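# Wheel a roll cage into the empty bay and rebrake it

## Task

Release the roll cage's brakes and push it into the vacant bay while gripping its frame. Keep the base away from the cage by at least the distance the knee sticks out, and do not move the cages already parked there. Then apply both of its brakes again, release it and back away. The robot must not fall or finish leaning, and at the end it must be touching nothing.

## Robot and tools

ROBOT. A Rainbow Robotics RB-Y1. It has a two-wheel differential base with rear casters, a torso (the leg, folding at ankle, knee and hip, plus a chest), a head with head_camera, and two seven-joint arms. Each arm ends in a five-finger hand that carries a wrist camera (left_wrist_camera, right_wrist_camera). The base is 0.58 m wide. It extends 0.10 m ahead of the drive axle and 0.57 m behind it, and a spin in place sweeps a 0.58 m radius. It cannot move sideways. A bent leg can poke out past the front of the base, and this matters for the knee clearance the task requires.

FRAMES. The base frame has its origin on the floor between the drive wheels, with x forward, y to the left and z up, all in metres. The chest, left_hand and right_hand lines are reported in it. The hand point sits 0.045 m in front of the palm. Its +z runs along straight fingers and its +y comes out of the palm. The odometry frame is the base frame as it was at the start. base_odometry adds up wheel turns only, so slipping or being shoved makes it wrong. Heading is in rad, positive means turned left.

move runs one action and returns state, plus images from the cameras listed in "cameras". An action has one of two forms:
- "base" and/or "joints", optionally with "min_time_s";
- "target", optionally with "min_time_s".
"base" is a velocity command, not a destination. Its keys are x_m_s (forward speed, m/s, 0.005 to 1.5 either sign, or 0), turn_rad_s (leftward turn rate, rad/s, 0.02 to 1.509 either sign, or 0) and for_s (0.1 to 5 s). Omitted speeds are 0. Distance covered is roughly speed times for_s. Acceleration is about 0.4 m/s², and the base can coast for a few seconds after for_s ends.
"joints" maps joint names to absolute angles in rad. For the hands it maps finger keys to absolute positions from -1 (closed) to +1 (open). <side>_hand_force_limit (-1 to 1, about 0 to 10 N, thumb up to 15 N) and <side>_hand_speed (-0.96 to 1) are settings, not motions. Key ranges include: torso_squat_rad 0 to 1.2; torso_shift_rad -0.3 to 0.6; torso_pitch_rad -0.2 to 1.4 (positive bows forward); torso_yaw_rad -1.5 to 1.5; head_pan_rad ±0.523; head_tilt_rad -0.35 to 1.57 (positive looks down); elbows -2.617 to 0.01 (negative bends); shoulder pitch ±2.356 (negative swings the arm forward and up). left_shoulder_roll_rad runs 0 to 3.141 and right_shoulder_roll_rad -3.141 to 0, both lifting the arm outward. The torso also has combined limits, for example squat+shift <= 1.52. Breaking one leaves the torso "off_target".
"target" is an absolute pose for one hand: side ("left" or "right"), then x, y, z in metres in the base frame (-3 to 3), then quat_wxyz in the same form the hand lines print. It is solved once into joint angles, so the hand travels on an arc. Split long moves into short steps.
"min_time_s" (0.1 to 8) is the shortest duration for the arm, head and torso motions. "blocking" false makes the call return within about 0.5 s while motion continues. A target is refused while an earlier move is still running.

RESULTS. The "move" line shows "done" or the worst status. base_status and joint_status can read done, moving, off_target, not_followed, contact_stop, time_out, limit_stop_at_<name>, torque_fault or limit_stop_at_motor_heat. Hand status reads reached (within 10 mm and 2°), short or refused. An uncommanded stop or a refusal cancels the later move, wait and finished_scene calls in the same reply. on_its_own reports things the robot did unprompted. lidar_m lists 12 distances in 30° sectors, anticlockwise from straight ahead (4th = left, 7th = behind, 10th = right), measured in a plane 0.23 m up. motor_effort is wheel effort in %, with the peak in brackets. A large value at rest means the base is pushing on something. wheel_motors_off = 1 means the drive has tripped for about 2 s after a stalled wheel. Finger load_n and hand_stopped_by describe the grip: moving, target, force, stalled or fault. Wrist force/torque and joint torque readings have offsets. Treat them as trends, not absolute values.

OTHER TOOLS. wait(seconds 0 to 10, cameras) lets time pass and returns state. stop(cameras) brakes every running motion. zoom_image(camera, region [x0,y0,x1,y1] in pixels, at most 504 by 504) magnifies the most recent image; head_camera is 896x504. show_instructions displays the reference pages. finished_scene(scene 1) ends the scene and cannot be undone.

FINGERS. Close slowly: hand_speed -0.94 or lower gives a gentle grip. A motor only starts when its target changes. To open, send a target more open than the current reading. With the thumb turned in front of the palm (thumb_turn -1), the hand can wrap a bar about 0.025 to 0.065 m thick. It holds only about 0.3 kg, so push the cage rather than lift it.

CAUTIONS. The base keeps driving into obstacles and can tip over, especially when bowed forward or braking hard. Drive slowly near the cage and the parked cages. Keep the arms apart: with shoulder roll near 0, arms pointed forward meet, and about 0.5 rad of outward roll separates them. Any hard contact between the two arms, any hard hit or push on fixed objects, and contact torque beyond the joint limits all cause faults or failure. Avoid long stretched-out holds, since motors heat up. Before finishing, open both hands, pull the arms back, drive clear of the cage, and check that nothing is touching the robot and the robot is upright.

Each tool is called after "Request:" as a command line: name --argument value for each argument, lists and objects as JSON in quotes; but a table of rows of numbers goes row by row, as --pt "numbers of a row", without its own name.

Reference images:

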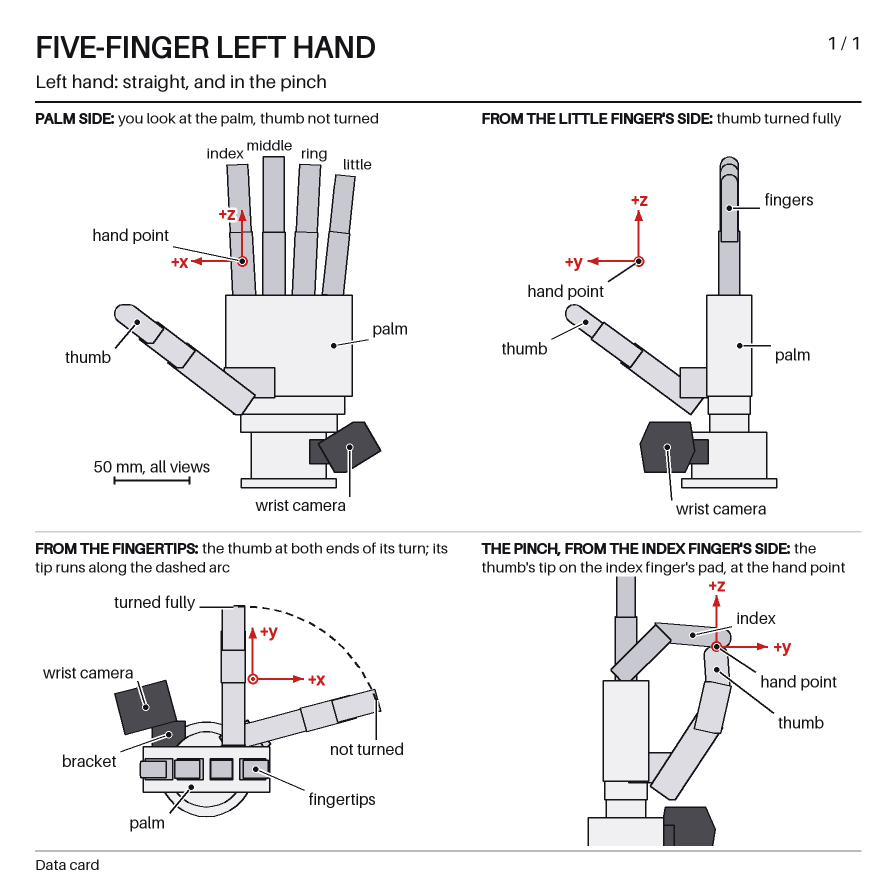

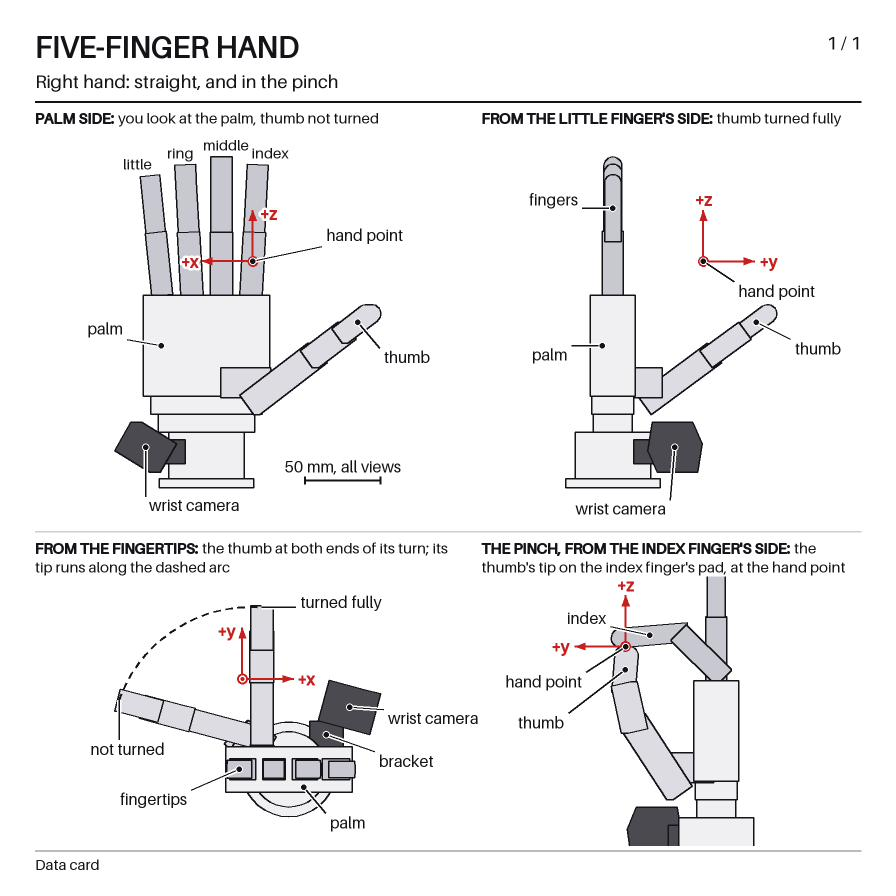

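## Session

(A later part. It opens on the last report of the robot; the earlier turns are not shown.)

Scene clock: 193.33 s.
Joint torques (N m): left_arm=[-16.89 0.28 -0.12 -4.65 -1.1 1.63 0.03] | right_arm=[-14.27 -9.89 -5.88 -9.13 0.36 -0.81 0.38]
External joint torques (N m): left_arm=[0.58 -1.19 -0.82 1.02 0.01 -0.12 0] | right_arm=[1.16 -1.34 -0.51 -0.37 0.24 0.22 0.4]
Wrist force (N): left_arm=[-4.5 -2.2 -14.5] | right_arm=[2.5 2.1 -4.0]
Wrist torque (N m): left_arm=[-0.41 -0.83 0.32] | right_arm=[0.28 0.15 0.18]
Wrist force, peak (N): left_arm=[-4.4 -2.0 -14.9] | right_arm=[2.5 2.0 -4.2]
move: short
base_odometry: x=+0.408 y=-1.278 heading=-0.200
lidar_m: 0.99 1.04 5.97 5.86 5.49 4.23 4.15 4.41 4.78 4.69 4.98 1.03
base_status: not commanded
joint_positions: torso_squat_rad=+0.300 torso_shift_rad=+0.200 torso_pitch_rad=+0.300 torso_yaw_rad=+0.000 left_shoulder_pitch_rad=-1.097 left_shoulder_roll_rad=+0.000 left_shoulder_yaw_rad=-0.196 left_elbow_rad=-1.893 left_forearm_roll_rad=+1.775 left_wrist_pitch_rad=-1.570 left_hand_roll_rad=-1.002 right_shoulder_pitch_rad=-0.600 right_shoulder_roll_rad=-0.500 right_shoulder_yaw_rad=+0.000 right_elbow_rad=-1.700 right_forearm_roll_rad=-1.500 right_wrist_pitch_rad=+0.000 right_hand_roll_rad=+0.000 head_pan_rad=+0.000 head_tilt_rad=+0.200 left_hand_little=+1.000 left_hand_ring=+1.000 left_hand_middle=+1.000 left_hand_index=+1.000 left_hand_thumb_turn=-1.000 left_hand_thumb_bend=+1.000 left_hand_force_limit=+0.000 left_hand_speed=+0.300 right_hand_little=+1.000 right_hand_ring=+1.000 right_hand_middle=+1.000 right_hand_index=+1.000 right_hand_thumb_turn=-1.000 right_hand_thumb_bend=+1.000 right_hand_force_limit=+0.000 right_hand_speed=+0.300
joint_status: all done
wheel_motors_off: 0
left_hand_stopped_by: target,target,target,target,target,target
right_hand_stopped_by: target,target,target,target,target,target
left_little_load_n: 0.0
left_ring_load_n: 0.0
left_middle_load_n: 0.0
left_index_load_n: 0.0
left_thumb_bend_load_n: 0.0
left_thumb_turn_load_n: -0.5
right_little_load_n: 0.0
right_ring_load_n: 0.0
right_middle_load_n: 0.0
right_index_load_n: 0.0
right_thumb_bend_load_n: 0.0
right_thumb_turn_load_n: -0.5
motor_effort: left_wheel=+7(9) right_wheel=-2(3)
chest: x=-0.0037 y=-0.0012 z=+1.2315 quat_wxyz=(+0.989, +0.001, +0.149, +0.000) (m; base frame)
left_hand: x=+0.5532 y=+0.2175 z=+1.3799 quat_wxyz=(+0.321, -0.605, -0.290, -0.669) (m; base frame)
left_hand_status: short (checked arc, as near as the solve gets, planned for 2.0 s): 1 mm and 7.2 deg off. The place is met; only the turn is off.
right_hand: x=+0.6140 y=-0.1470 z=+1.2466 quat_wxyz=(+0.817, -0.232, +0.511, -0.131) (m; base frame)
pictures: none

Request:
move --target '{"side": "left", "x": 0.553, "y": 0.212, "z": 1.38, "quat_wxyz": [0.2821, -0.6484, -0.2821, -0.6484]}' --min_time_s 1

Request:
move --target '{"side": "left", "x": 0.621, "y": 0.310, "z": 1.38, "quat_wxyz": [0.330, -0.6256, -0.330, -0.6256]}' --min_time_s 1.5

Request:
move --target '{"side": "right", "x": 0.527, "y": -0.377, "z": 1.38, "quat_wxyz": [0.6256, 0.330, 0.6256, -0.330]}' --min_time_s 2 --cameras '["head_camera", "left_wrist_camera", "right_wrist_camera"]'

Scene clock: 194.93 s.
Joint torques (N m): left_arm=[-14.41 0.54 1.99 -5.4 -0.68 1.71 -0.12] | right_arm=[-14.5 -10.14 -6.06 -8.86 0.32 -0.97 0.31]
External joint torques (N m): left_arm=[2.59 -1.01 1.46 -0.21 0.26 -0.16 -0.15] | right_arm=[0.92 -1.58 -0.69 -0.11 0.2 0.06 0.33]
Wrist force (N): left_arm=[-4.7 -1.7 -14.3] | right_arm=[2.5 2.0 -3.9]
Wrist torque (N m): left_arm=[-0.33 -0.79 0.08] | right_arm=[0.26 0.15 0.21]
Wrist force, peak (N): left_arm=[-4.5 -2.3 -14.6] | right_arm=[2.6 2.5 -3.9]
move: short
base_odometry: x=+0.408 y=-1.278 heading=-0.200
lidar_m: 0.99 1.04 5.97 5.87 5.49 4.24 4.15 4.41 4.78 4.69 4.98 1.03
base_status: not commanded
joint_positions: torso_squat_rad=+0.300 torso_shift_rad=+0.200 torso_pitch_rad=+0.300 torso_yaw_rad=+0.000 left_shoulder_pitch_rad=-1.089 left_shoulder_roll_rad=+0.000 left_shoulder_yaw_rad=-0.170 left_elbow_rad=-2.004 left_forearm_roll_rad=+1.900 left_wrist_pitch_rad=-1.570 left_hand_roll_rad=-1.101 right_shoulder_pitch_rad=-0.600 right_shoulder_roll_rad=-0.500 right_shoulder_yaw_rad=+0.000 right_elbow_rad=-1.700 right_forearm_roll_rad=-1.500 right_wrist_pitch_rad=+0.000 right_hand_roll_rad=+0.000 head_pan_rad=+0.000 head_tilt_rad=+0.200 left_hand_little=+1.000 left_hand_ring=+1.000 left_hand_middle=+1.000 left_hand_index=+1.000 left_hand_thumb_turn=-1.000 left_hand_thumb_bend=+1.000 left_hand_force_limit=+0.000 left_hand_speed=+0.300 right_hand_little=+1.000 right_hand_ring=+1.000 right_hand_middle=+1.000 right_hand_index=+1.000 right_hand_thumb_turn=-1.000 right_hand_thumb_bend=+1.000 right_hand_force_limit=+0.000 right_hand_speed=+0.300
joint_status: all done
wheel_motors_off: 0
left_hand_stopped_by: target,target,target,target,target,target
right_hand_stopped_by: target,target,target,target,target,target
left_little_load_n: 0.0
left_ring_load_n: 0.0
left_middle_load_n: 0.0
left_index_load_n: 0.5
left_thumb_bend_load_n: 0.0
left_thumb_turn_load_n: -0.5
right_little_load_n: 0.0
right_ring_load_n: 0.0
right_middle_load_n: 0.0
right_index_load_n: 0.0
right_thumb_bend_load_n: 0.0
right_thumb_turn_load_n: 0.0
motor_effort: left_wheel=+8(9) right_wheel=-3(3)
chest: x=-0.0037 y=-0.0012 z=+1.2315 quat_wxyz=(+0.989, +0.001, +0.149, +0.000) (m; base frame)
left_hand: x=+0.5532 y=+0.2121 z=+1.3801 quat_wxyz=(+0.279, -0.637, -0.267, -0.667) (m; base frame)
left_hand_status: short (checked arc, as near as the solve gets, planned for 1.0 s): 0 mm and 3.0 deg off. The place is met; only the turn is off.
right_hand: x=+0.6140 y=-0.1470 z=+1.2466 quat_wxyz=(+0.817, -0.232, +0.511, -0.131) (m; base frame)
pictures: none

Scene clock: 196.77 s.
Joint torques (N m): left_arm=[-19.27 5.41 1.29 -5.59 -0.98 1.88 0.11] | right_arm=[-14.51 -10.04 -5.96 -9.25 0.23 -1.16 0.27]
External joint torques (N m): left_arm=[1.3 -0.26 1.26 0.99 0.25 0.2 0.08] | right_arm=[0.91 -1.48 -0.59 -0.49 0.11 -0.13 0.29]
Wrist force (N): left_arm=[-4.8 -2.1 -13.8] | right_arm=[2.3 2.0 -3.6]
Wrist torque (N m): left_arm=[-0.45 -0.78 0.29] | right_arm=[0.23 0.17 0.19]
Wrist force, peak (N): left_arm=[-4.9 -2.0 -14.6] | right_arm=[2.7 1.9 -4.0]
move: done
base_odometry: x=+0.408 y=-1.278 heading=-0.200
lidar_m: 0.99 1.03 5.97 5.87 5.49 4.24 4.16 4.40 4.78 4.69 4.99 1.03
base_status: not commanded
joint_positions: torso_squat_rad=+0.300 torso_shift_rad=+0.200 torso_pitch_rad=+0.300 torso_yaw_rad=+0.000 left_shoulder_pitch_rad=-1.249 left_shoulder_roll_rad=+0.140 left_shoulder_yaw_rad=+0.060 left_elbow_rad=-1.630 left_forearm_roll_rad=+1.955 left_wrist_pitch_rad=-1.486 left_hand_roll_rad=-0.939 right_shoulder_pitch_rad=-0.600 right_shoulder_roll_rad=-0.500 right_shoulder_yaw_rad=+0.000 right_elbow_rad=-1.700 right_forearm_roll_rad=-1.500 right_wrist_pitch_rad=+0.000 right_hand_roll_rad=+0.000 head_pan_rad=+0.000 head_tilt_rad=+0.200 left_hand_little=+1.000 left_hand_ring=+1.000 left_hand_middle=+1.000 left_hand_index=+1.000 left_hand_thumb_turn=-1.000 left_hand_thumb_bend=+1.000 left_hand_force_limit=+0.000 left_hand_speed=+0.300 right_hand_little=+1.000 right_hand_ring=+1.000 right_hand_middle=+1.000 right_hand_index=+1.000 right_hand_thumb_turn=-1.000 right_hand_thumb_bend=+1.000 right_hand_force_limit=+0.000 right_hand_speed=+0.300
joint_status: all done
wheel_motors_off: 0
left_hand_stopped_by: target,target,target,target,target,target
right_hand_stopped_by: target,target,target,target,target,target
left_little_load_n: 0.0
left_ring_load_n: 0.0
left_middle_load_n: 0.0
left_index_load_n: 0.0
left_thumb_bend_load_n: 0.0
left_thumb_turn_load_n: 0.0
right_little_load_n: 0.0
right_ring_load_n: 0.0
right_middle_load_n: 0.0
right_index_load_n: 0.0
right_thumb_bend_load_n: 0.0
right_thumb_turn_load_n: 0.0
motor_effort: left_wheel=+7(9) right_wheel=-3(3)
chest: x=-0.0037 y=-0.0012 z=+1.2315 quat_wxyz=(+0.989, +0.001, +0.149, +0.000) (m; base frame)
left_hand: x=+0.6210 y=+0.3099 z=+1.3800 quat_wxyz=(+0.330, -0.625, -0.330, -0.626) (m; base frame)
left_hand_status: reached (checked arc, planned for 1.5 s): 0 mm and 0.0 deg off.
right_hand: x=+0.6140 y=-0.1470 z=+1.2466 quat_wxyz=(+0.817, -0.232, +0.511, -0.131) (m; base frame)
pictures: none

Scene clock: 199.10 s.
Joint torques (N m): left_arm=[-19.61 5.38 1.28 -5.58 -0.95 1.9 0.08] | right_arm=[-15.8 -3.07 0.62 -5.48 0.17 1.78 0.04]
External joint torques (N m): left_arm=[0.95 -0.29 1.25 1 0.29 0.22 0.05] | right_arm=[0.55 1.34 -1.46 -0.83 -0.24 -0.18 0.07]
Wrist force (N): left_arm=[-4.9 -2.3 -14.0] | right_arm=[3.5 -1.2 -1.4]
Wrist torque (N m): left_arm=[-0.42 -0.76 0.25] | right_arm=[-0.11 0.02 0.15]
Wrist force, peak (N): left_arm=[-5.0 -2.2 -14.3] | right_arm=[2.0 0.1 -5.4]
move: done
base_odometry: x=+0.408 y=-1.278 heading=-0.200
lidar_m: 0.99 1.03 5.97 5.86 5.50 4.24 4.16 4.41 4.78 4.69 4.98 1.03
base_status: not commanded
joint_positions: torso_squat_rad=+0.300 torso_shift_rad=+0.200 torso_pitch_rad=+0.300 torso_yaw_rad=+0.000 left_shoulder_pitch_rad=-1.249 left_shoulder_roll_rad=+0.140 left_shoulder_yaw_rad=+0.060 left_elbow_rad=-1.630 left_forearm_roll_rad=+1.955 left_wrist_pitch_rad=-1.486 left_hand_roll_rad=-0.939 right_shoulder_pitch_rad=-1.047 right_shoulder_roll_rad=-0.007 right_shoulder_yaw_rad=-0.249 right_elbow_rad=-2.160 right_forearm_roll_rad=-1.994 right_wrist_pitch_rad=-1.360 right_hand_roll_rad=+1.335 head_pan_rad=+0.000 head_tilt_rad=+0.200 left_hand_little=+1.000 left_hand_ring=+1.000 left_hand_middle=+1.000 left_hand_index=+1.000 left_hand_thumb_turn=-1.000 left_hand_thumb_bend=+1.000 left_hand_force_limit=+0.000 left_hand_speed=+0.300 right_hand_little=+1.000 right_hand_ring=+1.000 right_hand_middle=+1.000 right_hand_index=+1.000 right_hand_thumb_turn=-1.000 right_hand_thumb_bend=+1.000 right_hand_force_limit=+0.000 right_hand_speed=+0.300
joint_status: all done
wheel_motors_off: 0
left_hand_stopped_by: target,target,target,target,target,target
right_hand_stopped_by: target,target,target,target,target,target
left_little_load_n: 0.5
left_ring_load_n: 0.0
left_middle_load_n: 0.0
left_index_load_n: 0.0
left_thumb_bend_load_n: 0.0
left_thumb_turn_load_n: 0.0
right_little_load_n: -0.5
right_ring_load_n: 0.0
right_middle_load_n: 0.0
right_index_load_n: 0.0
right_thumb_bend_load_n: 0.0
right_thumb_turn_load_n: 0.0
motor_effort: left_wheel=+8(9) right_wheel=-3(3)
chest: x=-0.0037 y=-0.0012 z=+1.2315 quat_wxyz=(+0.989, +0.001, +0.149, +0.000) (m; base frame)
left_hand: x=+0.6210 y=+0.3099 z=+1.3800 quat_wxyz=(+0.330, -0.625, -0.330, -0.626) (m; base frame)
right_hand: x=+0.5268 y=-0.3765 z=+1.3798 quat_wxyz=(+0.627, +0.329, +0.625, -0.329) (m; base frame)
right_hand_status: reached (checked arc, planned for 2.0 s): 1 mm and 0.2 deg off.
pictures: head_camera, left_wrist_camera, right_wrist_camera
camera_calibration:
head_camera: T_world_to_cam=[[-0.0112727, -0.997825, 0.0649418, -0.0889694], [-0.384604, -0.0556231, -0.921404, 1.37422], [0.923013, -0.0353636, -0.38314, 0.406037], [0, 0, 0, 1]] pos_world=[0.152752, 0.00202165, 1.42756]
left_wrist_camera: T_world_to_cam=[[-0.781515, 0.540515, 0.311574, -0.109412], [-0.0983078, -0.599858, 0.794044, -0.855192], [0.616093, 0.589927, 0.521934, -1.17265], [0, 0, 0, 1]] pos_world=[0.552885, 0.237925, 1.3252]
right_wrist_camera: T_world_to_cam=[[0.800557, 0.539876, -0.260082, 0.136353], [-0.109891, 0.558906, 0.821917, -0.866639], [0.589094, -0.629411, 0.506763, -1.13365], [0, 0, 0, 1]] pos_world=[0.46343, -0.302774, 1.32226]

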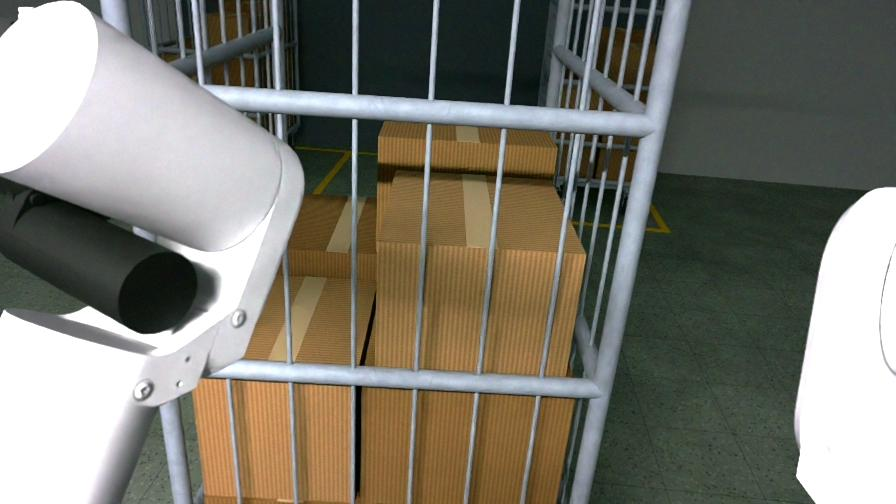

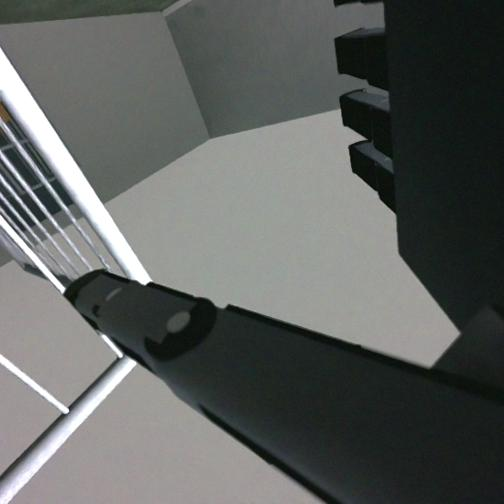

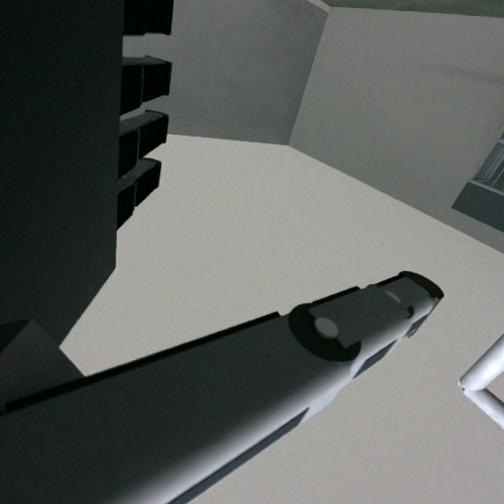

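Request:
move --base '{"turn_rad_s": 0.074, "for_s": 0.5}'

Request:
move --base '{"x_m_s": 0.155, "for_s": 2}'

Request:
move --base '{"turn_rad_s": 0.1, "for_s": 0.9}' --cameras '["head_camera", "left_wrist_camera", "right_wrist_camera"]'

Scene clock: 200.37 s.
Joint torques (N m): left_arm=[-19.31 5.29 1.46 -5.62 -0.98 1.92 0.05] | right_arm=[-16.21 -3.41 0.61 -5.24 0.22 1.76 -0.01]
External joint torques (N m): left_arm=[1.25 -0.38 1.44 0.95 0.25 0.23 0.02] | right_arm=[0.14 1 -1.46 -0.59 -0.2 -0.2 0.02]
Wrist force (N): left_arm=[-4.9 -2.0 -14.2] | right_arm=[3.5 -1.2 -1.2]
Wrist torque (N m): left_arm=[-0.38 -0.80 0.26] | right_arm=[-0.12 0.04 0.15]
Wrist force, peak (N): left_arm=[-5.0 -1.7 -14.4] | right_arm=[3.9 -0.9 -1.6]
move: done
base_odometry: x=+0.409 y=-1.278 heading=-0.163
lidar_m: 0.99 1.05 5.93 5.87 5.34 4.21 4.16 4.48 4.75 4.69 5.06 1.01
base_status: done (sent for 0.5 of 0.5 s)
joint_positions: torso_squat_rad=+0.300 torso_shift_rad=+0.200 torso_pitch_rad=+0.300 torso_yaw_rad=+0.000 left_shoulder_pitch_rad=-1.249 left_shoulder_roll_rad=+0.140 left_shoulder_yaw_rad=+0.060 left_elbow_rad=-1.630 left_forearm_roll_rad=+1.955 left_wrist_pitch_rad=-1.486 left_hand_roll_rad=-0.939 right_shoulder_pitch_rad=-1.047 right_shoulder_roll_rad=-0.007 right_shoulder_yaw_rad=-0.249 right_elbow_rad=-2.160 right_forearm_roll_rad=-1.994 right_wrist_pitch_rad=-1.360 right_hand_roll_rad=+1.335 head_pan_rad=+0.000 head_tilt_rad=+0.200 left_hand_little=+1.000 left_hand_ring=+1.000 left_hand_middle=+1.000 left_hand_index=+1.000 left_hand_thumb_turn=-1.000 left_hand_thumb_bend=+1.000 left_hand_force_limit=+0.000 left_hand_speed=+0.300 right_hand_little=+1.000 right_hand_ring=+1.000 right_hand_middle=+1.000 right_hand_index=+1.000 right_hand_thumb_turn=-1.000 right_hand_thumb_bend=+1.000 right_hand_force_limit=+0.000 right_hand_speed=+0.300
joint_status: not commanded
wheel_motors_off: 0
left_hand_stopped_by: target,target,target,target,target,target
right_hand_stopped_by: target,target,target,target,target,target
left_little_load_n: 0.0
left_ring_load_n: 0.0
left_middle_load_n: 0.0
left_index_load_n: 0.0
left_thumb_bend_load_n: 0.0
left_thumb_turn_load_n: 0.0
right_little_load_n: 0.0
right_ring_load_n: 0.0
right_middle_load_n: 0.0
right_index_load_n: 0.0
right_thumb_bend_load_n: 0.0
right_thumb_turn_load_n: 0.0
motor_effort: left_wheel=+0(7) right_wheel=+0(13)
chest: x=-0.0037 y=-0.0012 z=+1.2315 quat_wxyz=(+0.989, +0.001, +0.149, +0.000) (m; base frame)
left_hand: x=+0.6210 y=+0.3099 z=+1.3800 quat_wxyz=(+0.330, -0.625, -0.330, -0.626) (m; base frame)
right_hand: x=+0.5268 y=-0.3765 z=+1.3798 quat_wxyz=(+0.627, +0.329, +0.625, -0.329) (m; base frame)
pictures: none

Scene clock: 203.43 s.
Joint torques (N m): left_arm=[-19.04 5.39 1.4 -5.98 -0.99 1.76 0.13] | right_arm=[-16.15 -2.89 0.67 -4.89 0.29 1.56 0]
External joint torques (N m): left_arm=[1.52 -0.28 1.38 0.6 0.24 0.08 0.1] | right_arm=[0.2 1.52 -1.4 -0.23 -0.12 -0.4 0.03]
Wrist force (N): left_arm=[-5.1 -2.0 -14.2] | right_arm=[3.5 -0.8 -1.1]
Wrist torque (N m): left_arm=[-0.41 -0.74 0.25] | right_arm=[-0.10 0.02 0.18]
Wrist force, peak (N): left_arm=[-5.0 -2.4 -14.3] | right_arm=[3.8 -0.9 -1.7]
move: done
base_odometry: x=+0.714 y=-1.329 heading=-0.164
lidar_m: 0.68 0.71 5.90 5.83 5.72 4.52 4.47 4.81 4.79 4.73 5.09 0.70
base_status: done (sent for 2 of 2 s)
joint_positions: torso_squat_rad=+0.300 torso_shift_rad=+0.200 torso_pitch_rad=+0.300 torso_yaw_rad=+0.000 left_shoulder_pitch_rad=-1.249 left_shoulder_roll_rad=+0.140 left_shoulder_yaw_rad=+0.060 left_elbow_rad=-1.630 left_forearm_roll_rad=+1.955 left_wrist_pitch_rad=-1.486 left_hand_roll_rad=-0.939 right_shoulder_pitch_rad=-1.047 right_shoulder_roll_rad=-0.007 right_shoulder_yaw_rad=-0.249 right_elbow_rad=-2.160 right_forearm_roll_rad=-1.994 right_wrist_pitch_rad=-1.360 right_hand_roll_rad=+1.335 head_pan_rad=+0.000 head_tilt_rad=+0.200 left_hand_little=+1.000 left_hand_ring=+1.000 left_hand_middle=+1.000 left_hand_index=+1.000 left_hand_thumb_turn=-1.000 left_hand_thumb_bend=+1.000 left_hand_force_limit=+0.000 left_hand_speed=+0.300 right_hand_little=+1.000 right_hand_ring=+1.000 right_hand_middle=+1.000 right_hand_index=+1.000 right_hand_thumb_turn=-1.000 right_hand_thumb_bend=+1.000 right_hand_force_limit=+0.000 right_hand_speed=+0.300
joint_status: not commanded
wheel_motors_off: 0
left_hand_stopped_by: target,target,target,target,target,target
right_hand_stopped_by: target,target,target,target,target,target
left_little_load_n: 0.0
left_ring_load_n: 0.0
left_middle_load_n: 0.0
left_index_load_n: 0.0
left_thumb_bend_load_n: 0.0
left_thumb_turn_load_n: -0.5
right_little_load_n: 0.0
right_ring_load_n: 0.0
right_middle_load_n: 0.0
right_index_load_n: 0.0
right_thumb_bend_load_n: 0.0
right_thumb_turn_load_n: -0.5
motor_effort: left_wheel=-5(20) right_wheel=+6(35)
chest: x=-0.0037 y=-0.0012 z=+1.2315 quat_wxyz=(+0.989, +0.001, +0.149, +0.000) (m; base frame)
left_hand: x=+0.6210 y=+0.3099 z=+1.3800 quat_wxyz=(+0.330, -0.625, -0.330, -0.625) (m; base frame)
right_hand: x=+0.5268 y=-0.3765 z=+1.3797 quat_wxyz=(+0.627, +0.329, +0.625, -0.329) (m; base frame)
pictures: none

Scene clock: 204.90 s.
Joint torques (N m): left_arm=[-18.86 5.41 1.15 -5.92 -1.01 1.84 0.13] | right_arm=[-15.93 -2.7 1.28 -4.84 0.32 1.65 0.21]
External joint torques (N m): left_arm=[1.7 -0.26 1.12 0.66 0.22 0.16 0.1] | right_arm=[0.43 1.7 -0.8 -0.19 -0.1 -0.32 0.24]
Wrist force (N): left_arm=[-4.6 -1.7 -13.6] | right_arm=[3.6 -0.8 -1.1]
Wrist torque (N m): left_arm=[-0.38 -0.79 0.25] | right_arm=[-0.06 -0.01 0.19]
Wrist force, peak (N): left_arm=[-4.9 -2.3 -14.4] | right_arm=[3.7 -1.2 -1.7]
move: done
base_odometry: x=+0.714 y=-1.329 heading=-0.075
lidar_m: 0.68 0.75 5.84 5.83 5.36 4.48 4.46 5.00 4.74 4.73 5.30 0.69
base_status: done (sent for 0.9 of 0.9 s)
joint_positions: torso_squat_rad=+0.300 torso_shift_rad=+0.200 torso_pitch_rad=+0.300 torso_yaw_rad=+0.000 left_shoulder_pitch_rad=-1.249 left_shoulder_roll_rad=+0.140 left_shoulder_yaw_rad=+0.060 left_elbow_rad=-1.630 left_forearm_roll_rad=+1.955 left_wrist_pitch_rad=-1.486 left_hand_roll_rad=-0.939 right_shoulder_pitch_rad=-1.047 right_shoulder_roll_rad=-0.007 right_shoulder_yaw_rad=-0.249 right_elbow_rad=-2.160 right_forearm_roll_rad=-1.994 right_wrist_pitch_rad=-1.360 right_hand_roll_rad=+1.335 head_pan_rad=+0.000 head_tilt_rad=+0.200 left_hand_little=+1.000 left_hand_ring=+1.000 left_hand_middle=+1.000 left_hand_index=+1.000 left_hand_thumb_turn=-1.000 left_hand_thumb_bend=+1.000 left_hand_force_limit=+0.000 left_hand_speed=+0.300 right_hand_little=+1.000 right_hand_ring=+1.000 right_hand_middle=+1.000 right_hand_index=+1.000 right_hand_thumb_turn=-1.000 right_hand_thumb_bend=+1.000 right_hand_force_limit=+0.000 right_hand_speed=+0.300
joint_status: not commanded
wheel_motors_off: 0
left_hand_stopped_by: target,target,target,target,target,target
right_hand_stopped_by: target,target,target,target,target,target
left_little_load_n: 0.0
left_ring_load_n: 0.0
left_middle_load_n: 0.0
left_index_load_n: 0.0
left_thumb_bend_load_n: 0.0
left_thumb_turn_load_n: 0.0
right_little_load_n: 0.0
right_ring_load_n: 0.0
right_middle_load_n: 0.0
right_index_load_n: 0.0
right_thumb_bend_load_n: 0.0
right_thumb_turn_load_n: 0.0
motor_effort: left_wheel=-10(20) right_wheel=+3(29)
chest: x=-0.0037 y=-0.0012 z=+1.2315 quat_wxyz=(+0.989, +0.001, +0.149, +0.000) (m; base frame)
left_hand: x=+0.6210 y=+0.3099 z=+1.3800 quat_wxyz=(+0.330, -0.625, -0.330, -0.625) (m; base frame)
right_hand: x=+0.5268 y=-0.3765 z=+1.3797 quat_wxyz=(+0.627, +0.329, +0.625, -0.329) (m; base frame)
pictures: head_camera, left_wrist_camera, right_wrist_camera
camera_calibration:
head_camera: T_world_to_cam=[[-0.0112643, -0.997825, 0.0649466, -0.0889775], [-0.384725, -0.0556261, -0.921353, 1.37417], [0.922962, -0.035365, -0.383262, 0.406219], [0, 0, 0, 1]] pos_world=[0.152751, 0.00202163, 1.42756]
left_wrist_camera: T_world_to_cam=[[-0.781421, 0.540566, 0.31172, -0.109638], [-0.098229, -0.599882, 0.794036, -0.855139], [0.616224, 0.589857, 0.521859, -1.17256], [0, 0, 0, 1]] pos_world=[0.552884, 0.237925, 1.3251]
right_wrist_camera: T_world_to_cam=[[0.800596, 0.53987, -0.259976, 0.136193], [-0.109961, 0.55887, 0.821932, -0.866638], [0.589029, -0.629448, 0.506794, -1.13367], [0, 0, 0, 1]] pos_world=[0.46343, -0.302774, 1.32226]

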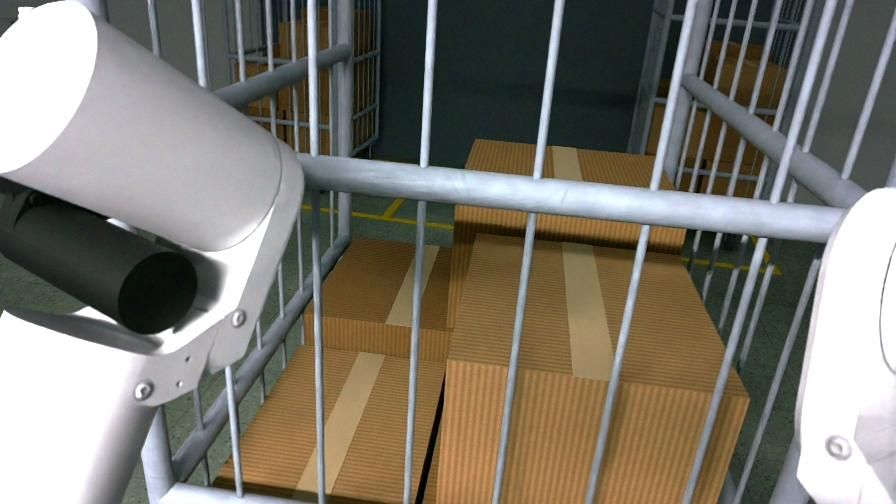

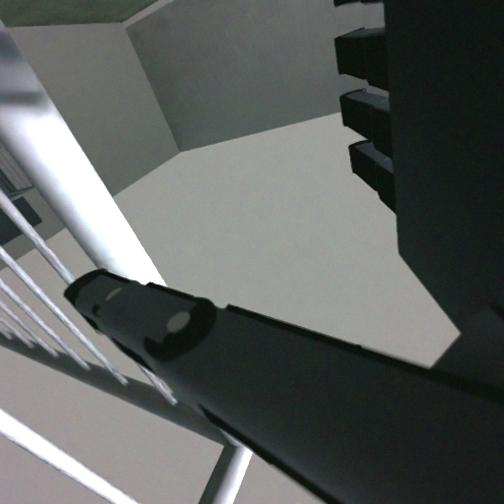

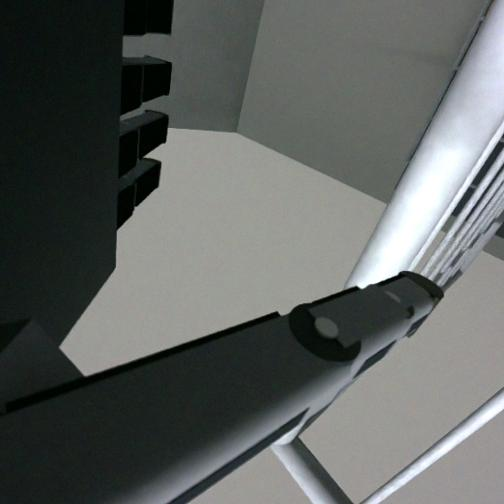

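Request:
zoom_image --camera "left_wrist_camera" --region '[0, 0, 252, 310]'

Request:
zoom_image --camera "right_wrist_camera" --region '[252, 0, 504, 310]'

Scaled by 1.626 from the camera's 504x504 image, which has a finer 720x720 frame.

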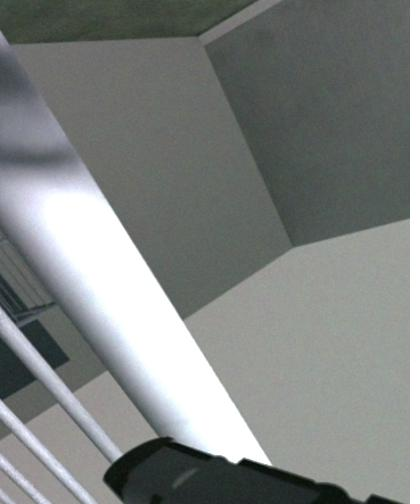

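Scaled by 1.626 from the camera's 504x504 image, which has a finer 720x720 frame.

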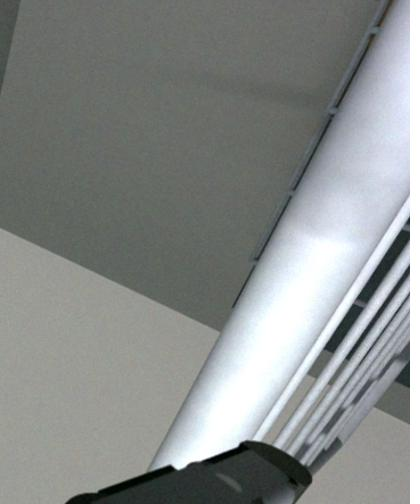

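Request:
move --base '{"x_m_s": 0.1, "for_s": 1.43}' --cameras '["head_camera", "left_wrist_camera", "right_wrist_camera"]'

Scene clock: 207.47 s.
Joint torques (N m): left_arm=[-19.1 5.33 1.06 -6.07 -1.05 1.77 0.13] | right_arm=[-16.29 -3 1.23 -5.03 0.24 1.82 0.01]
External joint torques (N m): left_arm=[1.47 -0.34 1.03 0.51 0.18 0.08 0.1] | right_arm=[0.06 1.4 -0.85 -0.37 -0.18 -0.14 0.04]
Wrist force (N): left_arm=[-4.6 -2.0 -14.5] | right_arm=[3.7 -1.1 -1.2]
Wrist torque (N m): left_arm=[-0.37 -0.83 0.28] | right_arm=[-0.11 -0.01 0.18]
Wrist force, peak (N): left_arm=[-5.1 -2.0 -14.5] | right_arm=[4.0 -1.4 -1.3]
move: done
base_odometry: x=+0.857 y=-1.340 heading=-0.075
lidar_m: 0.53 0.59 5.82 5.79 5.53 4.62 4.61 5.16 4.77 4.76 5.34 0.54
base_status: done (sent for 1.43 of 1.43 s)
joint_positions: torso_squat_rad=+0.300 torso_shift_rad=+0.200 torso_pitch_rad=+0.300 torso_yaw_rad=+0.000 left_shoulder_pitch_rad=-1.249 left_shoulder_roll_rad=+0.140 left_shoulder_yaw_rad=+0.060 left_elbow_rad=-1.630 left_forearm_roll_rad=+1.955 left_wrist_pitch_rad=-1.486 left_hand_roll_rad=-0.939 right_shoulder_pitch_rad=-1.047 right_shoulder_roll_rad=-0.007 right_shoulder_yaw_rad=-0.249 right_elbow_rad=-2.160 right_forearm_roll_rad=-1.994 right_wrist_pitch_rad=-1.360 right_hand_roll_rad=+1.335 head_pan_rad=+0.000 head_tilt_rad=+0.200 left_hand_little=+1.000 left_hand_ring=+1.000 left_hand_middle=+1.000 left_hand_index=+1.000 left_hand_thumb_turn=-1.000 left_hand_thumb_bend=+1.000 left_hand_force_limit=+0.000 left_hand_speed=+0.300 right_hand_little=+1.000 right_hand_ring=+1.000 right_hand_middle=+1.000 right_hand_index=+1.000 right_hand_thumb_turn=-1.000 right_hand_thumb_bend=+1.000 right_hand_force_limit=+0.000 right_hand_speed=+0.300
joint_status: not commanded
wheel_motors_off: 0
left_hand_stopped_by: target,target,target,target,target,target
right_hand_stopped_by: target,target,target,target,target,target
left_little_load_n: 0.0
left_ring_load_n: 0.0
left_middle_load_n: 0.0
left_index_load_n: 0.0
left_thumb_bend_load_n: 0.0
left_thumb_turn_load_n: 0.0
right_little_load_n: 0.0
right_ring_load_n: 0.0
right_middle_load_n: 0.0
right_index_load_n: 0.0
right_thumb_bend_load_n: 0.0
right_thumb_turn_load_n: 0.0
motor_effort: left_wheel=-2(20) right_wheel=-2(32)
chest: x=-0.0035 y=-0.0012 z=+1.2315 quat_wxyz=(+0.989, +0.001, +0.150, +0.000) (m; base frame)
left_hand: x=+0.6212 y=+0.3099 z=+1.3798 quat_wxyz=(+0.330, -0.626, -0.330, -0.625) (m; base frame)
right_hand: x=+0.5269 y=-0.3765 z=+1.3796 quat_wxyz=(+0.627, +0.329, +0.625, -0.329) (m; base frame)
pictures: head_camera, left_wrist_camera, right_wrist_camera
camera_calibration:
head_camera: T_world_to_cam=[[-0.0112522, -0.997826, 0.0649434, -0.0889661], [-0.384894, -0.0556214, -0.921283, 1.37408], [0.922892, -0.0353628, -0.383431, 0.406249], [0, 0, 0, 1]] pos_world=[0.15295, 0.00202166, 1.42746]
left_wrist_camera: T_world_to_cam=[[-0.781358, 0.540603, 0.311814, -0.109619], [-0.0981379, -0.599854, 0.794068, -0.85514], [0.616318, 0.589851, 0.521754, -1.17254], [0, 0, 0, 1]] pos_world=[0.553084, 0.237925, 1.325]
right_wrist_camera: T_world_to_cam=[[0.800542, 0.539892, -0.260095, 0.136277], [-0.109842, 0.558854, 0.821959, -0.866639], [0.589124, -0.629443, 0.506689, -1.13358], [0, 0, 0, 1]] pos_world=[0.46353, -0.302774, 1.32216]

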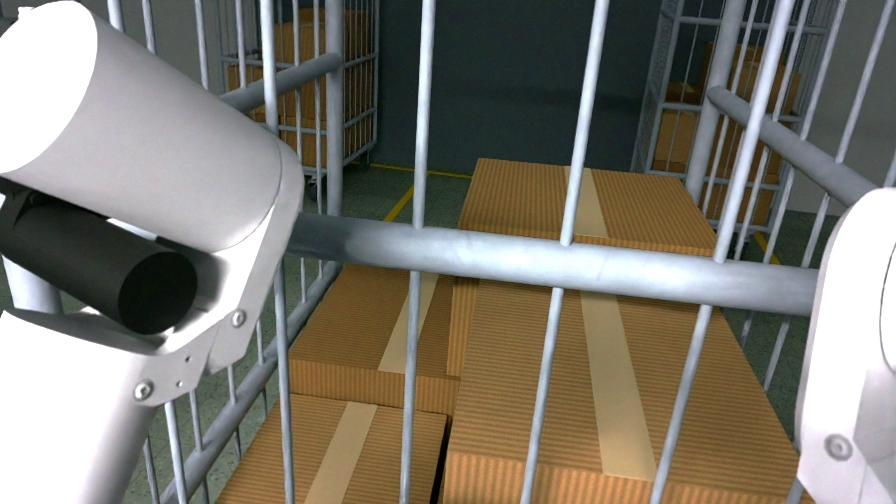

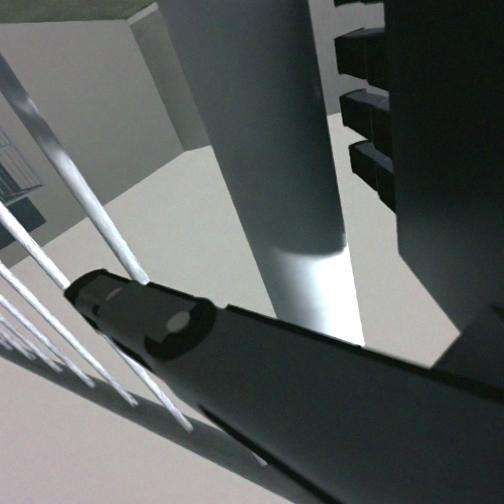

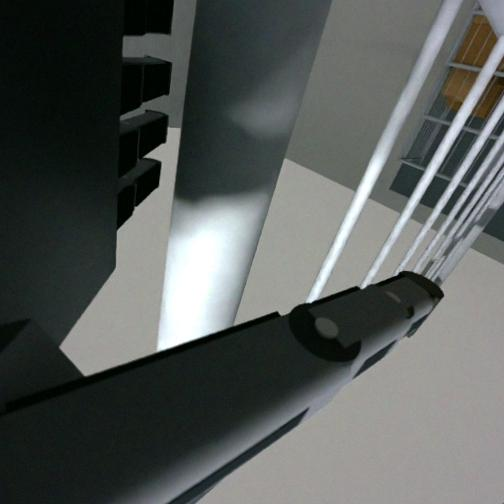

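Request:
move --base '{"x_m_s": 0.05, "for_s": 0.36}' --cameras '["left_wrist_camera", "right_wrist_camera"]'

Scene clock: 208.77 s.
Joint torques (N m): left_arm=[-19.72 2.56 -1.67 -5.5 1.1 3.75 0.45] | right_arm=[-16.97 -2.79 3.51 -3.06 -2.12 2.71 -0.13]
External joint torques (N m): left_arm=[0.84 -3.12 -1.67 1.07 2.33 2.06 0.42] | right_arm=[-0.63 1.63 1.43 1.59 -2.53 0.75 -0.1]
Wrist force (N): left_arm=[-6.0 -15.1 -13.4] | right_arm=[3.8 -12.5 -8.4]
Wrist torque (N m): left_arm=[-0.74 -0.69 1.06] | right_arm=[-0.10 0.43 -0.55]
Wrist force, peak (N): left_arm=[-4.2 -25.8 -22.0] | right_arm=[4.4 -20.0 -16.1]
move: done
base_odometry: x=+0.876 y=-1.341 heading=-0.075
lidar_m: 0.52 0.57 5.81 5.80 5.55 4.64 4.63 5.19 4.77 4.76 5.35 0.52
base_status: done (sent for 0.37 of 0.37 s)
joint_positions: torso_squat_rad=+0.300 torso_shift_rad=+0.200 torso_pitch_rad=+0.300 torso_yaw_rad=+0.000 left_shoulder_pitch_rad=-1.249 left_shoulder_roll_rad=+0.141 left_shoulder_yaw_rad=+0.061 left_elbow_rad=-1.630 left_forearm_roll_rad=+1.955 left_wrist_pitch_rad=-1.487 left_hand_roll_rad=-0.939 right_shoulder_pitch_rad=-1.047 right_shoulder_roll_rad=-0.007 right_shoulder_yaw_rad=-0.249 right_elbow_rad=-2.161 right_forearm_roll_rad=-1.993 right_wrist_pitch_rad=-1.361 right_hand_roll_rad=+1.335 head_pan_rad=+0.000 head_tilt_rad=+0.200 left_hand_little=+1.000 left_hand_ring=+1.000 left_hand_middle=+1.000 left_hand_index=+1.000 left_hand_thumb_turn=-1.000 left_hand_thumb_bend=+1.000 left_hand_force_limit=+0.000 left_hand_speed=+0.300 right_hand_little=+1.000 right_hand_ring=+1.000 right_hand_middle=+1.000 right_hand_index=+1.000 right_hand_thumb_turn=-1.000 right_hand_thumb_bend=+1.000 right_hand_force_limit=+0.000 right_hand_speed=+0.300
joint_status: not commanded
wheel_motors_off: 0
left_hand_stopped_by: target,target,target,target,target,target
right_hand_stopped_by: target,target,target,target,target,target
left_little_load_n: 0.0
left_ring_load_n: 0.0
left_middle_load_n: 0.0
left_index_load_n: 0.0
left_thumb_bend_load_n: 0.0
left_thumb_turn_load_n: 0.0
right_little_load_n: 0.0
right_ring_load_n: 0.0
right_middle_load_n: 0.0
right_index_load_n: 0.0
right_thumb_bend_load_n: 0.5
right_thumb_turn_load_n: 0.0
motor_effort: left_wheel=+3(16) right_wheel=+2(20)
chest: x=-0.0041 y=-0.0012 z=+1.2316 quat_wxyz=(+0.989, +0.001, +0.149, +0.000) (m; base frame)
left_hand: x=+0.6203 y=+0.3108 z=+1.3804 quat_wxyz=(+0.330, -0.625, -0.330, -0.625) (m; base frame)
right_hand: x=+0.5260 y=-0.3769 z=+1.3800 quat_wxyz=(+0.627, +0.330, +0.624, -0.329) (m; base frame)
pictures: left_wrist_camera, right_wrist_camera
camera_calibration:
left_wrist_camera: T_world_to_cam=[[-0.782526, 0.539278, 0.311178, -0.109027], [-0.0976088, -0.599867, 0.794123, -0.855497], [0.614919, 0.591049, 0.52205, -1.17269], [0, 0, 0, 1]] pos_world=[0.552287, 0.238727, 1.3255]
right_wrist_camera: T_world_to_cam=[[0.801377, 0.538999, -0.259376, 0.13555], [-0.109715, 0.558717, 0.82207, -0.867053], [0.588012, -0.63033, 0.506879, -1.13346], [0, 0, 0, 1]] pos_world=[0.462733, -0.303079, 1.32246]

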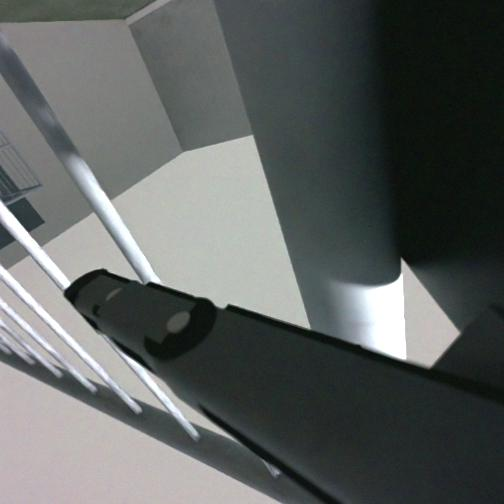

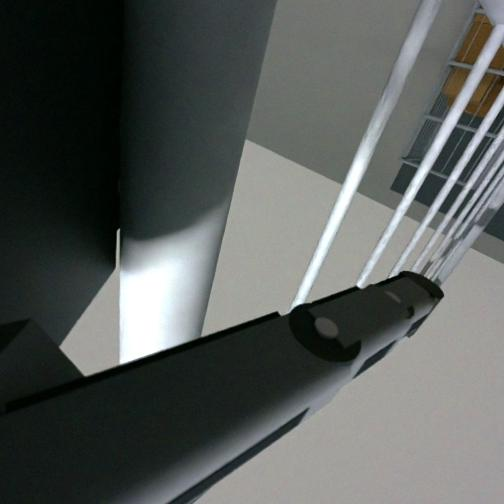

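Request:
move --joints '{"left_hand_speed": -0.4, "right_hand_speed": -0.4, "left_hand_force_limit": -0.2, "right_hand_force_limit": -0.2, "left_hand_little": -1, "left_hand_ring": -1, "left_hand_middle": -1, "left_hand_index": -1, "right_hand_little": -1, "right_hand_ring": -1, "right_hand_middle": -1, "right_hand_index": -1}' --cameras '["left_wrist_camera", "right_wrist_camera"]'

Request:
move --joints '{"left_hand_thumb_bend": -0.8, "right_hand_thumb_bend": -0.8}' --cameras '["left_wrist_camera", "right_wrist_camera"]'

Scene clock: 210.47 s.
Joint torques (N m): left_arm=[-21.54 -6.57 -8.17 -6.5 2.58 2.87 0.69] | right_arm=[-16.78 6.08 14.32 -3.47 -3.96 0.95 -0.07]
External joint torques (N m): left_arm=[-0.98 -12.28 -8.21 0.09 3.81 1.2 0.64] | right_arm=[-0.43 10.52 12.25 1.19 -4.37 -1 -0.02]
Wrist force (N): left_arm=[-1.2 -14.0 11.3] | right_arm=[-7.1 -12.2 36.8]
Wrist torque (N m): left_arm=[-1.39 0.37 1.59] | right_arm=[-1.50 -0.27 -0.37]
Wrist force, peak (N): left_arm=[-5.9 -26.3 -7.6] | right_arm=[-6.9 -8.6 48.9]
move: off_target
base_odometry: x=+0.876 y=-1.341 heading=-0.075
lidar_m: 0.52 0.57 5.81 5.80 5.55 4.64 4.63 5.19 4.77 4.76 5.34 0.52
base_status: not commanded
joint_positions: torso_squat_rad=+0.300 torso_shift_rad=+0.200 torso_pitch_rad=+0.300 torso_yaw_rad=+0.000 left_shoulder_pitch_rad=-1.248 left_shoulder_roll_rad=+0.143 left_shoulder_yaw_rad=+0.063 left_elbow_rad=-1.630 left_forearm_roll_rad=+1.954 left_wrist_pitch_rad=-1.486 left_hand_roll_rad=-0.939 right_shoulder_pitch_rad=-1.047 right_shoulder_roll_rad=-0.009 right_shoulder_yaw_rad=-0.252 right_elbow_rad=-2.161 right_forearm_roll_rad=-1.993 right_wrist_pitch_rad=-1.360 right_hand_roll_rad=+1.335 head_pan_rad=+0.000 head_tilt_rad=+0.200 left_hand_little=-0.642 left_hand_ring=-0.595 left_hand_middle=-0.594 left_hand_index=-0.593 left_hand_thumb_turn=-1.000 left_hand_thumb_bend=+1.000 left_hand_force_limit=-0.200 left_hand_speed=-0.400 right_hand_little=-0.319 right_hand_ring=-0.375 right_hand_middle=-0.428 right_hand_index=-0.427 right_hand_thumb_turn=-1.000 right_hand_thumb_bend=+1.000 right_hand_force_limit=-0.200 right_hand_speed=-0.400
joint_status: left_hand_little off_target (ended at -0.642, target -1.000); left_hand_ring off_target (ended at -0.595, target -1.000); left_hand_middle off_target (ended at -0.594, target -1.000); left_hand_index off_target (ended at -0.593, target -1.000); right_hand_little off_target (ended at -0.319, target -1.000); right_hand_ring off_target (ended at -0.375, target -1.000); right_hand_middle off_target (ended at -0.428, target -1.000); right_hand_index off_target (ended at -0.427, target -1.000); the others done
wheel_motors_off: 0
left_hand_stopped_by: force,force,force,force,target,target
right_hand_stopped_by: force,force,force,force,target,target
left_little_load_n: 12.0
left_ring_load_n: 1.0
left_middle_load_n: 1.5
left_index_load_n: 3.0
left_thumb_bend_load_n: 0.0
left_thumb_turn_load_n: 0.0
right_little_load_n: 0.0
right_ring_load_n: 0.0
right_middle_load_n: 4.0
right_index_load_n: 7.0
right_thumb_bend_load_n: 0.0
right_thumb_turn_load_n: -0.5
motor_effort: left_wheel=-4(8) right_wheel=-2(3)
chest: x=-0.0037 y=-0.0015 z=+1.2315 quat_wxyz=(+0.989, +0.001, +0.149, +0.000) (m; base frame)
left_hand: x=+0.6205 y=+0.3121 z=+1.3803 quat_wxyz=(+0.332, -0.625, -0.331, -0.625) (m; base frame)
right_hand: x=+0.5259 y=-0.3791 z=+1.3798 quat_wxyz=(+0.626, +0.331, +0.624, -0.331) (m; base frame)
pictures: left_wrist_camera, right_wrist_camera
camera_calibration:
left_wrist_camera: T_world_to_cam=[[-0.784033, 0.536632, 0.311958, -0.108843], [-0.0954836, -0.600861, 0.79363, -0.854997], [0.613331, 0.592445, 0.522335, -1.17337], [0, 0, 0, 1]] pos_world=[0.55269, 0.239832, 1.3254]
right_wrist_camera: T_world_to_cam=[[0.803354, 0.535997, -0.25948, 0.134754], [-0.107501, 0.559106, 0.822098, -0.866747], [0.585718, -0.632541, 0.50678, -1.13411], [0, 0, 0, 1]] pos_world=[0.462839, -0.304998, 1.32226]

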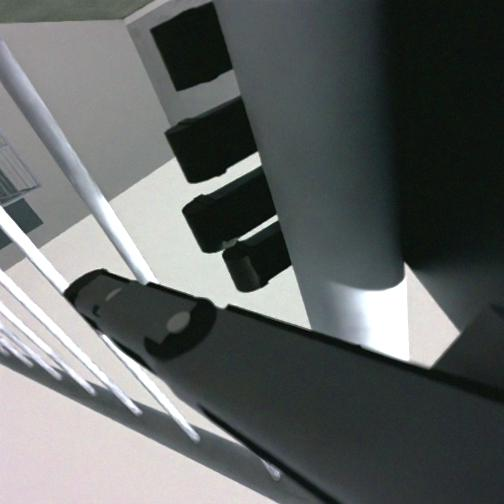

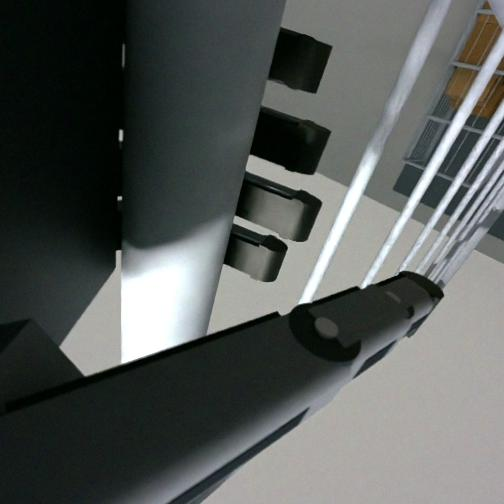

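Scene clock: 212.90 s.
Joint torques (N m): left_arm=[-21.56 -6.55 -8.25 -6.41 2.55 2.81 0.67] | right_arm=[-17.12 4.82 13.81 -3.66 -3.73 0.93 0.06]
External joint torques (N m): left_arm=[-1 -12.27 -8.3 0.18 3.78 1.14 0.62] | right_arm=[-0.76 9.26 11.73 0.99 -4.14 -1.03 0.1]
Wrist force (N): left_arm=[-1.5 -13.2 11.3] | right_arm=[-6.8 -12.1 37.1]
Wrist torque (N m): left_arm=[-1.38 0.38 1.61] | right_arm=[-1.55 -0.21 -0.36]
Wrist force, peak (N): left_arm=[-1.5 -13.4 12.1] | right_arm=[-7.1 -12.2 38.1]
move: off_target
base_odometry: x=+0.876 y=-1.341 heading=-0.075
lidar_m: 0.52 0.57 5.81 5.79 5.55 4.64 4.63 5.19 4.76 4.76 5.34 0.52
base_status: not commanded
joint_positions: torso_squat_rad=+0.300 torso_shift_rad=+0.200 torso_pitch_rad=+0.300 torso_yaw_rad=+0.000 left_shoulder_pitch_rad=-1.248 left_shoulder_roll_rad=+0.143 left_shoulder_yaw_rad=+0.063 left_elbow_rad=-1.630 left_forearm_roll_rad=+1.954 left_wrist_pitch_rad=-1.486 left_hand_roll_rad=-0.939 right_shoulder_pitch_rad=-1.047 right_shoulder_roll_rad=-0.009 right_shoulder_yaw_rad=-0.252 right_elbow_rad=-2.161 right_forearm_roll_rad=-1.993 right_wrist_pitch_rad=-1.360 right_hand_roll_rad=+1.335 head_pan_rad=+0.000 head_tilt_rad=+0.200 left_hand_little=-0.642 left_hand_ring=-0.595 left_hand_middle=-0.594 left_hand_index=-0.593 left_hand_thumb_turn=-1.000 left_hand_thumb_bend=+0.442 left_hand_force_limit=-0.200 left_hand_speed=-0.400 right_hand_little=-0.319 right_hand_ring=-0.375 right_hand_middle=-0.428 right_hand_index=-0.427 right_hand_thumb_turn=-1.000 right_hand_thumb_bend=+0.412 right_hand_force_limit=-0.200 right_hand_speed=-0.400
joint_status: left_hand_thumb_bend off_target (ended at +0.442, target -0.800); right_hand_thumb_bend off_target (ended at +0.412, target -0.800)
wheel_motors_off: 0
left_hand_stopped_by: force,force,force,force,force,target
right_hand_stopped_by: force,force,force,force,force,target
left_little_load_n: 12.0
left_ring_load_n: 1.0
left_middle_load_n: 2.0
left_index_load_n: 3.0
left_thumb_bend_load_n: 10.0
left_thumb_turn_load_n: 1.0
right_little_load_n: 0.0
right_ring_load_n: 0.0
right_middle_load_n: 5.0
right_index_load_n: 7.5
right_thumb_bend_load_n: 9.0
right_thumb_turn_load_n: 1.0
motor_effort: left_wheel=-4(5) right_wheel=-2(2)
chest: x=-0.0037 y=-0.0015 z=+1.2315 quat_wxyz=(+0.989, +0.001, +0.149, +0.000) (m; base frame)
left_hand: x=+0.6205 y=+0.3121 z=+1.3803 quat_wxyz=(+0.332, -0.625, -0.331, -0.625) (m; base frame)
right_hand: x=+0.5259 y=-0.3791 z=+1.3798 quat_wxyz=(+0.626, +0.331, +0.624, -0.331) (m; base frame)
pictures: left_wrist_camera, right_wrist_camera
camera_calibration:
left_wrist_camera: T_world_to_cam=[[-0.784033, 0.536632, 0.311958, -0.108843], [-0.0954836, -0.600861, 0.79363, -0.854997], [0.613331, 0.592445, 0.522335, -1.17337], [0, 0, 0, 1]] pos_world=[0.55269, 0.239832, 1.3254]
right_wrist_camera: T_world_to_cam=[[0.803354, 0.535997, -0.25948, 0.134754], [-0.107501, 0.559106, 0.822098, -0.866747], [0.585718, -0.632541, 0.50678, -1.13411], [0, 0, 0, 1]] pos_world=[0.462839, -0.304998, 1.32226]

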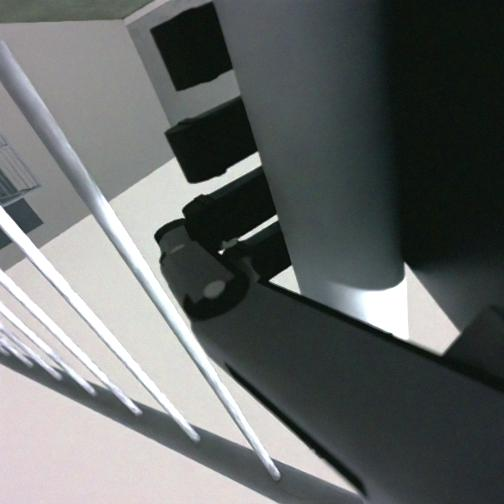

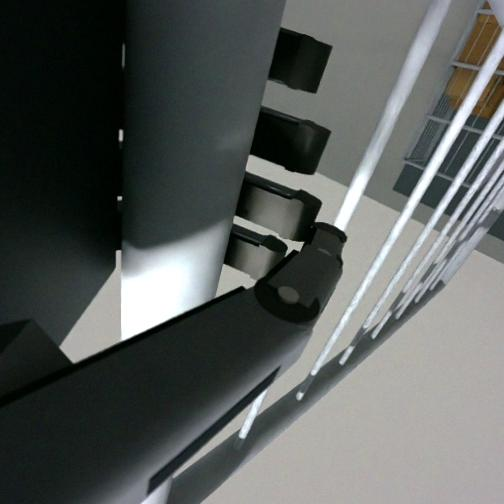

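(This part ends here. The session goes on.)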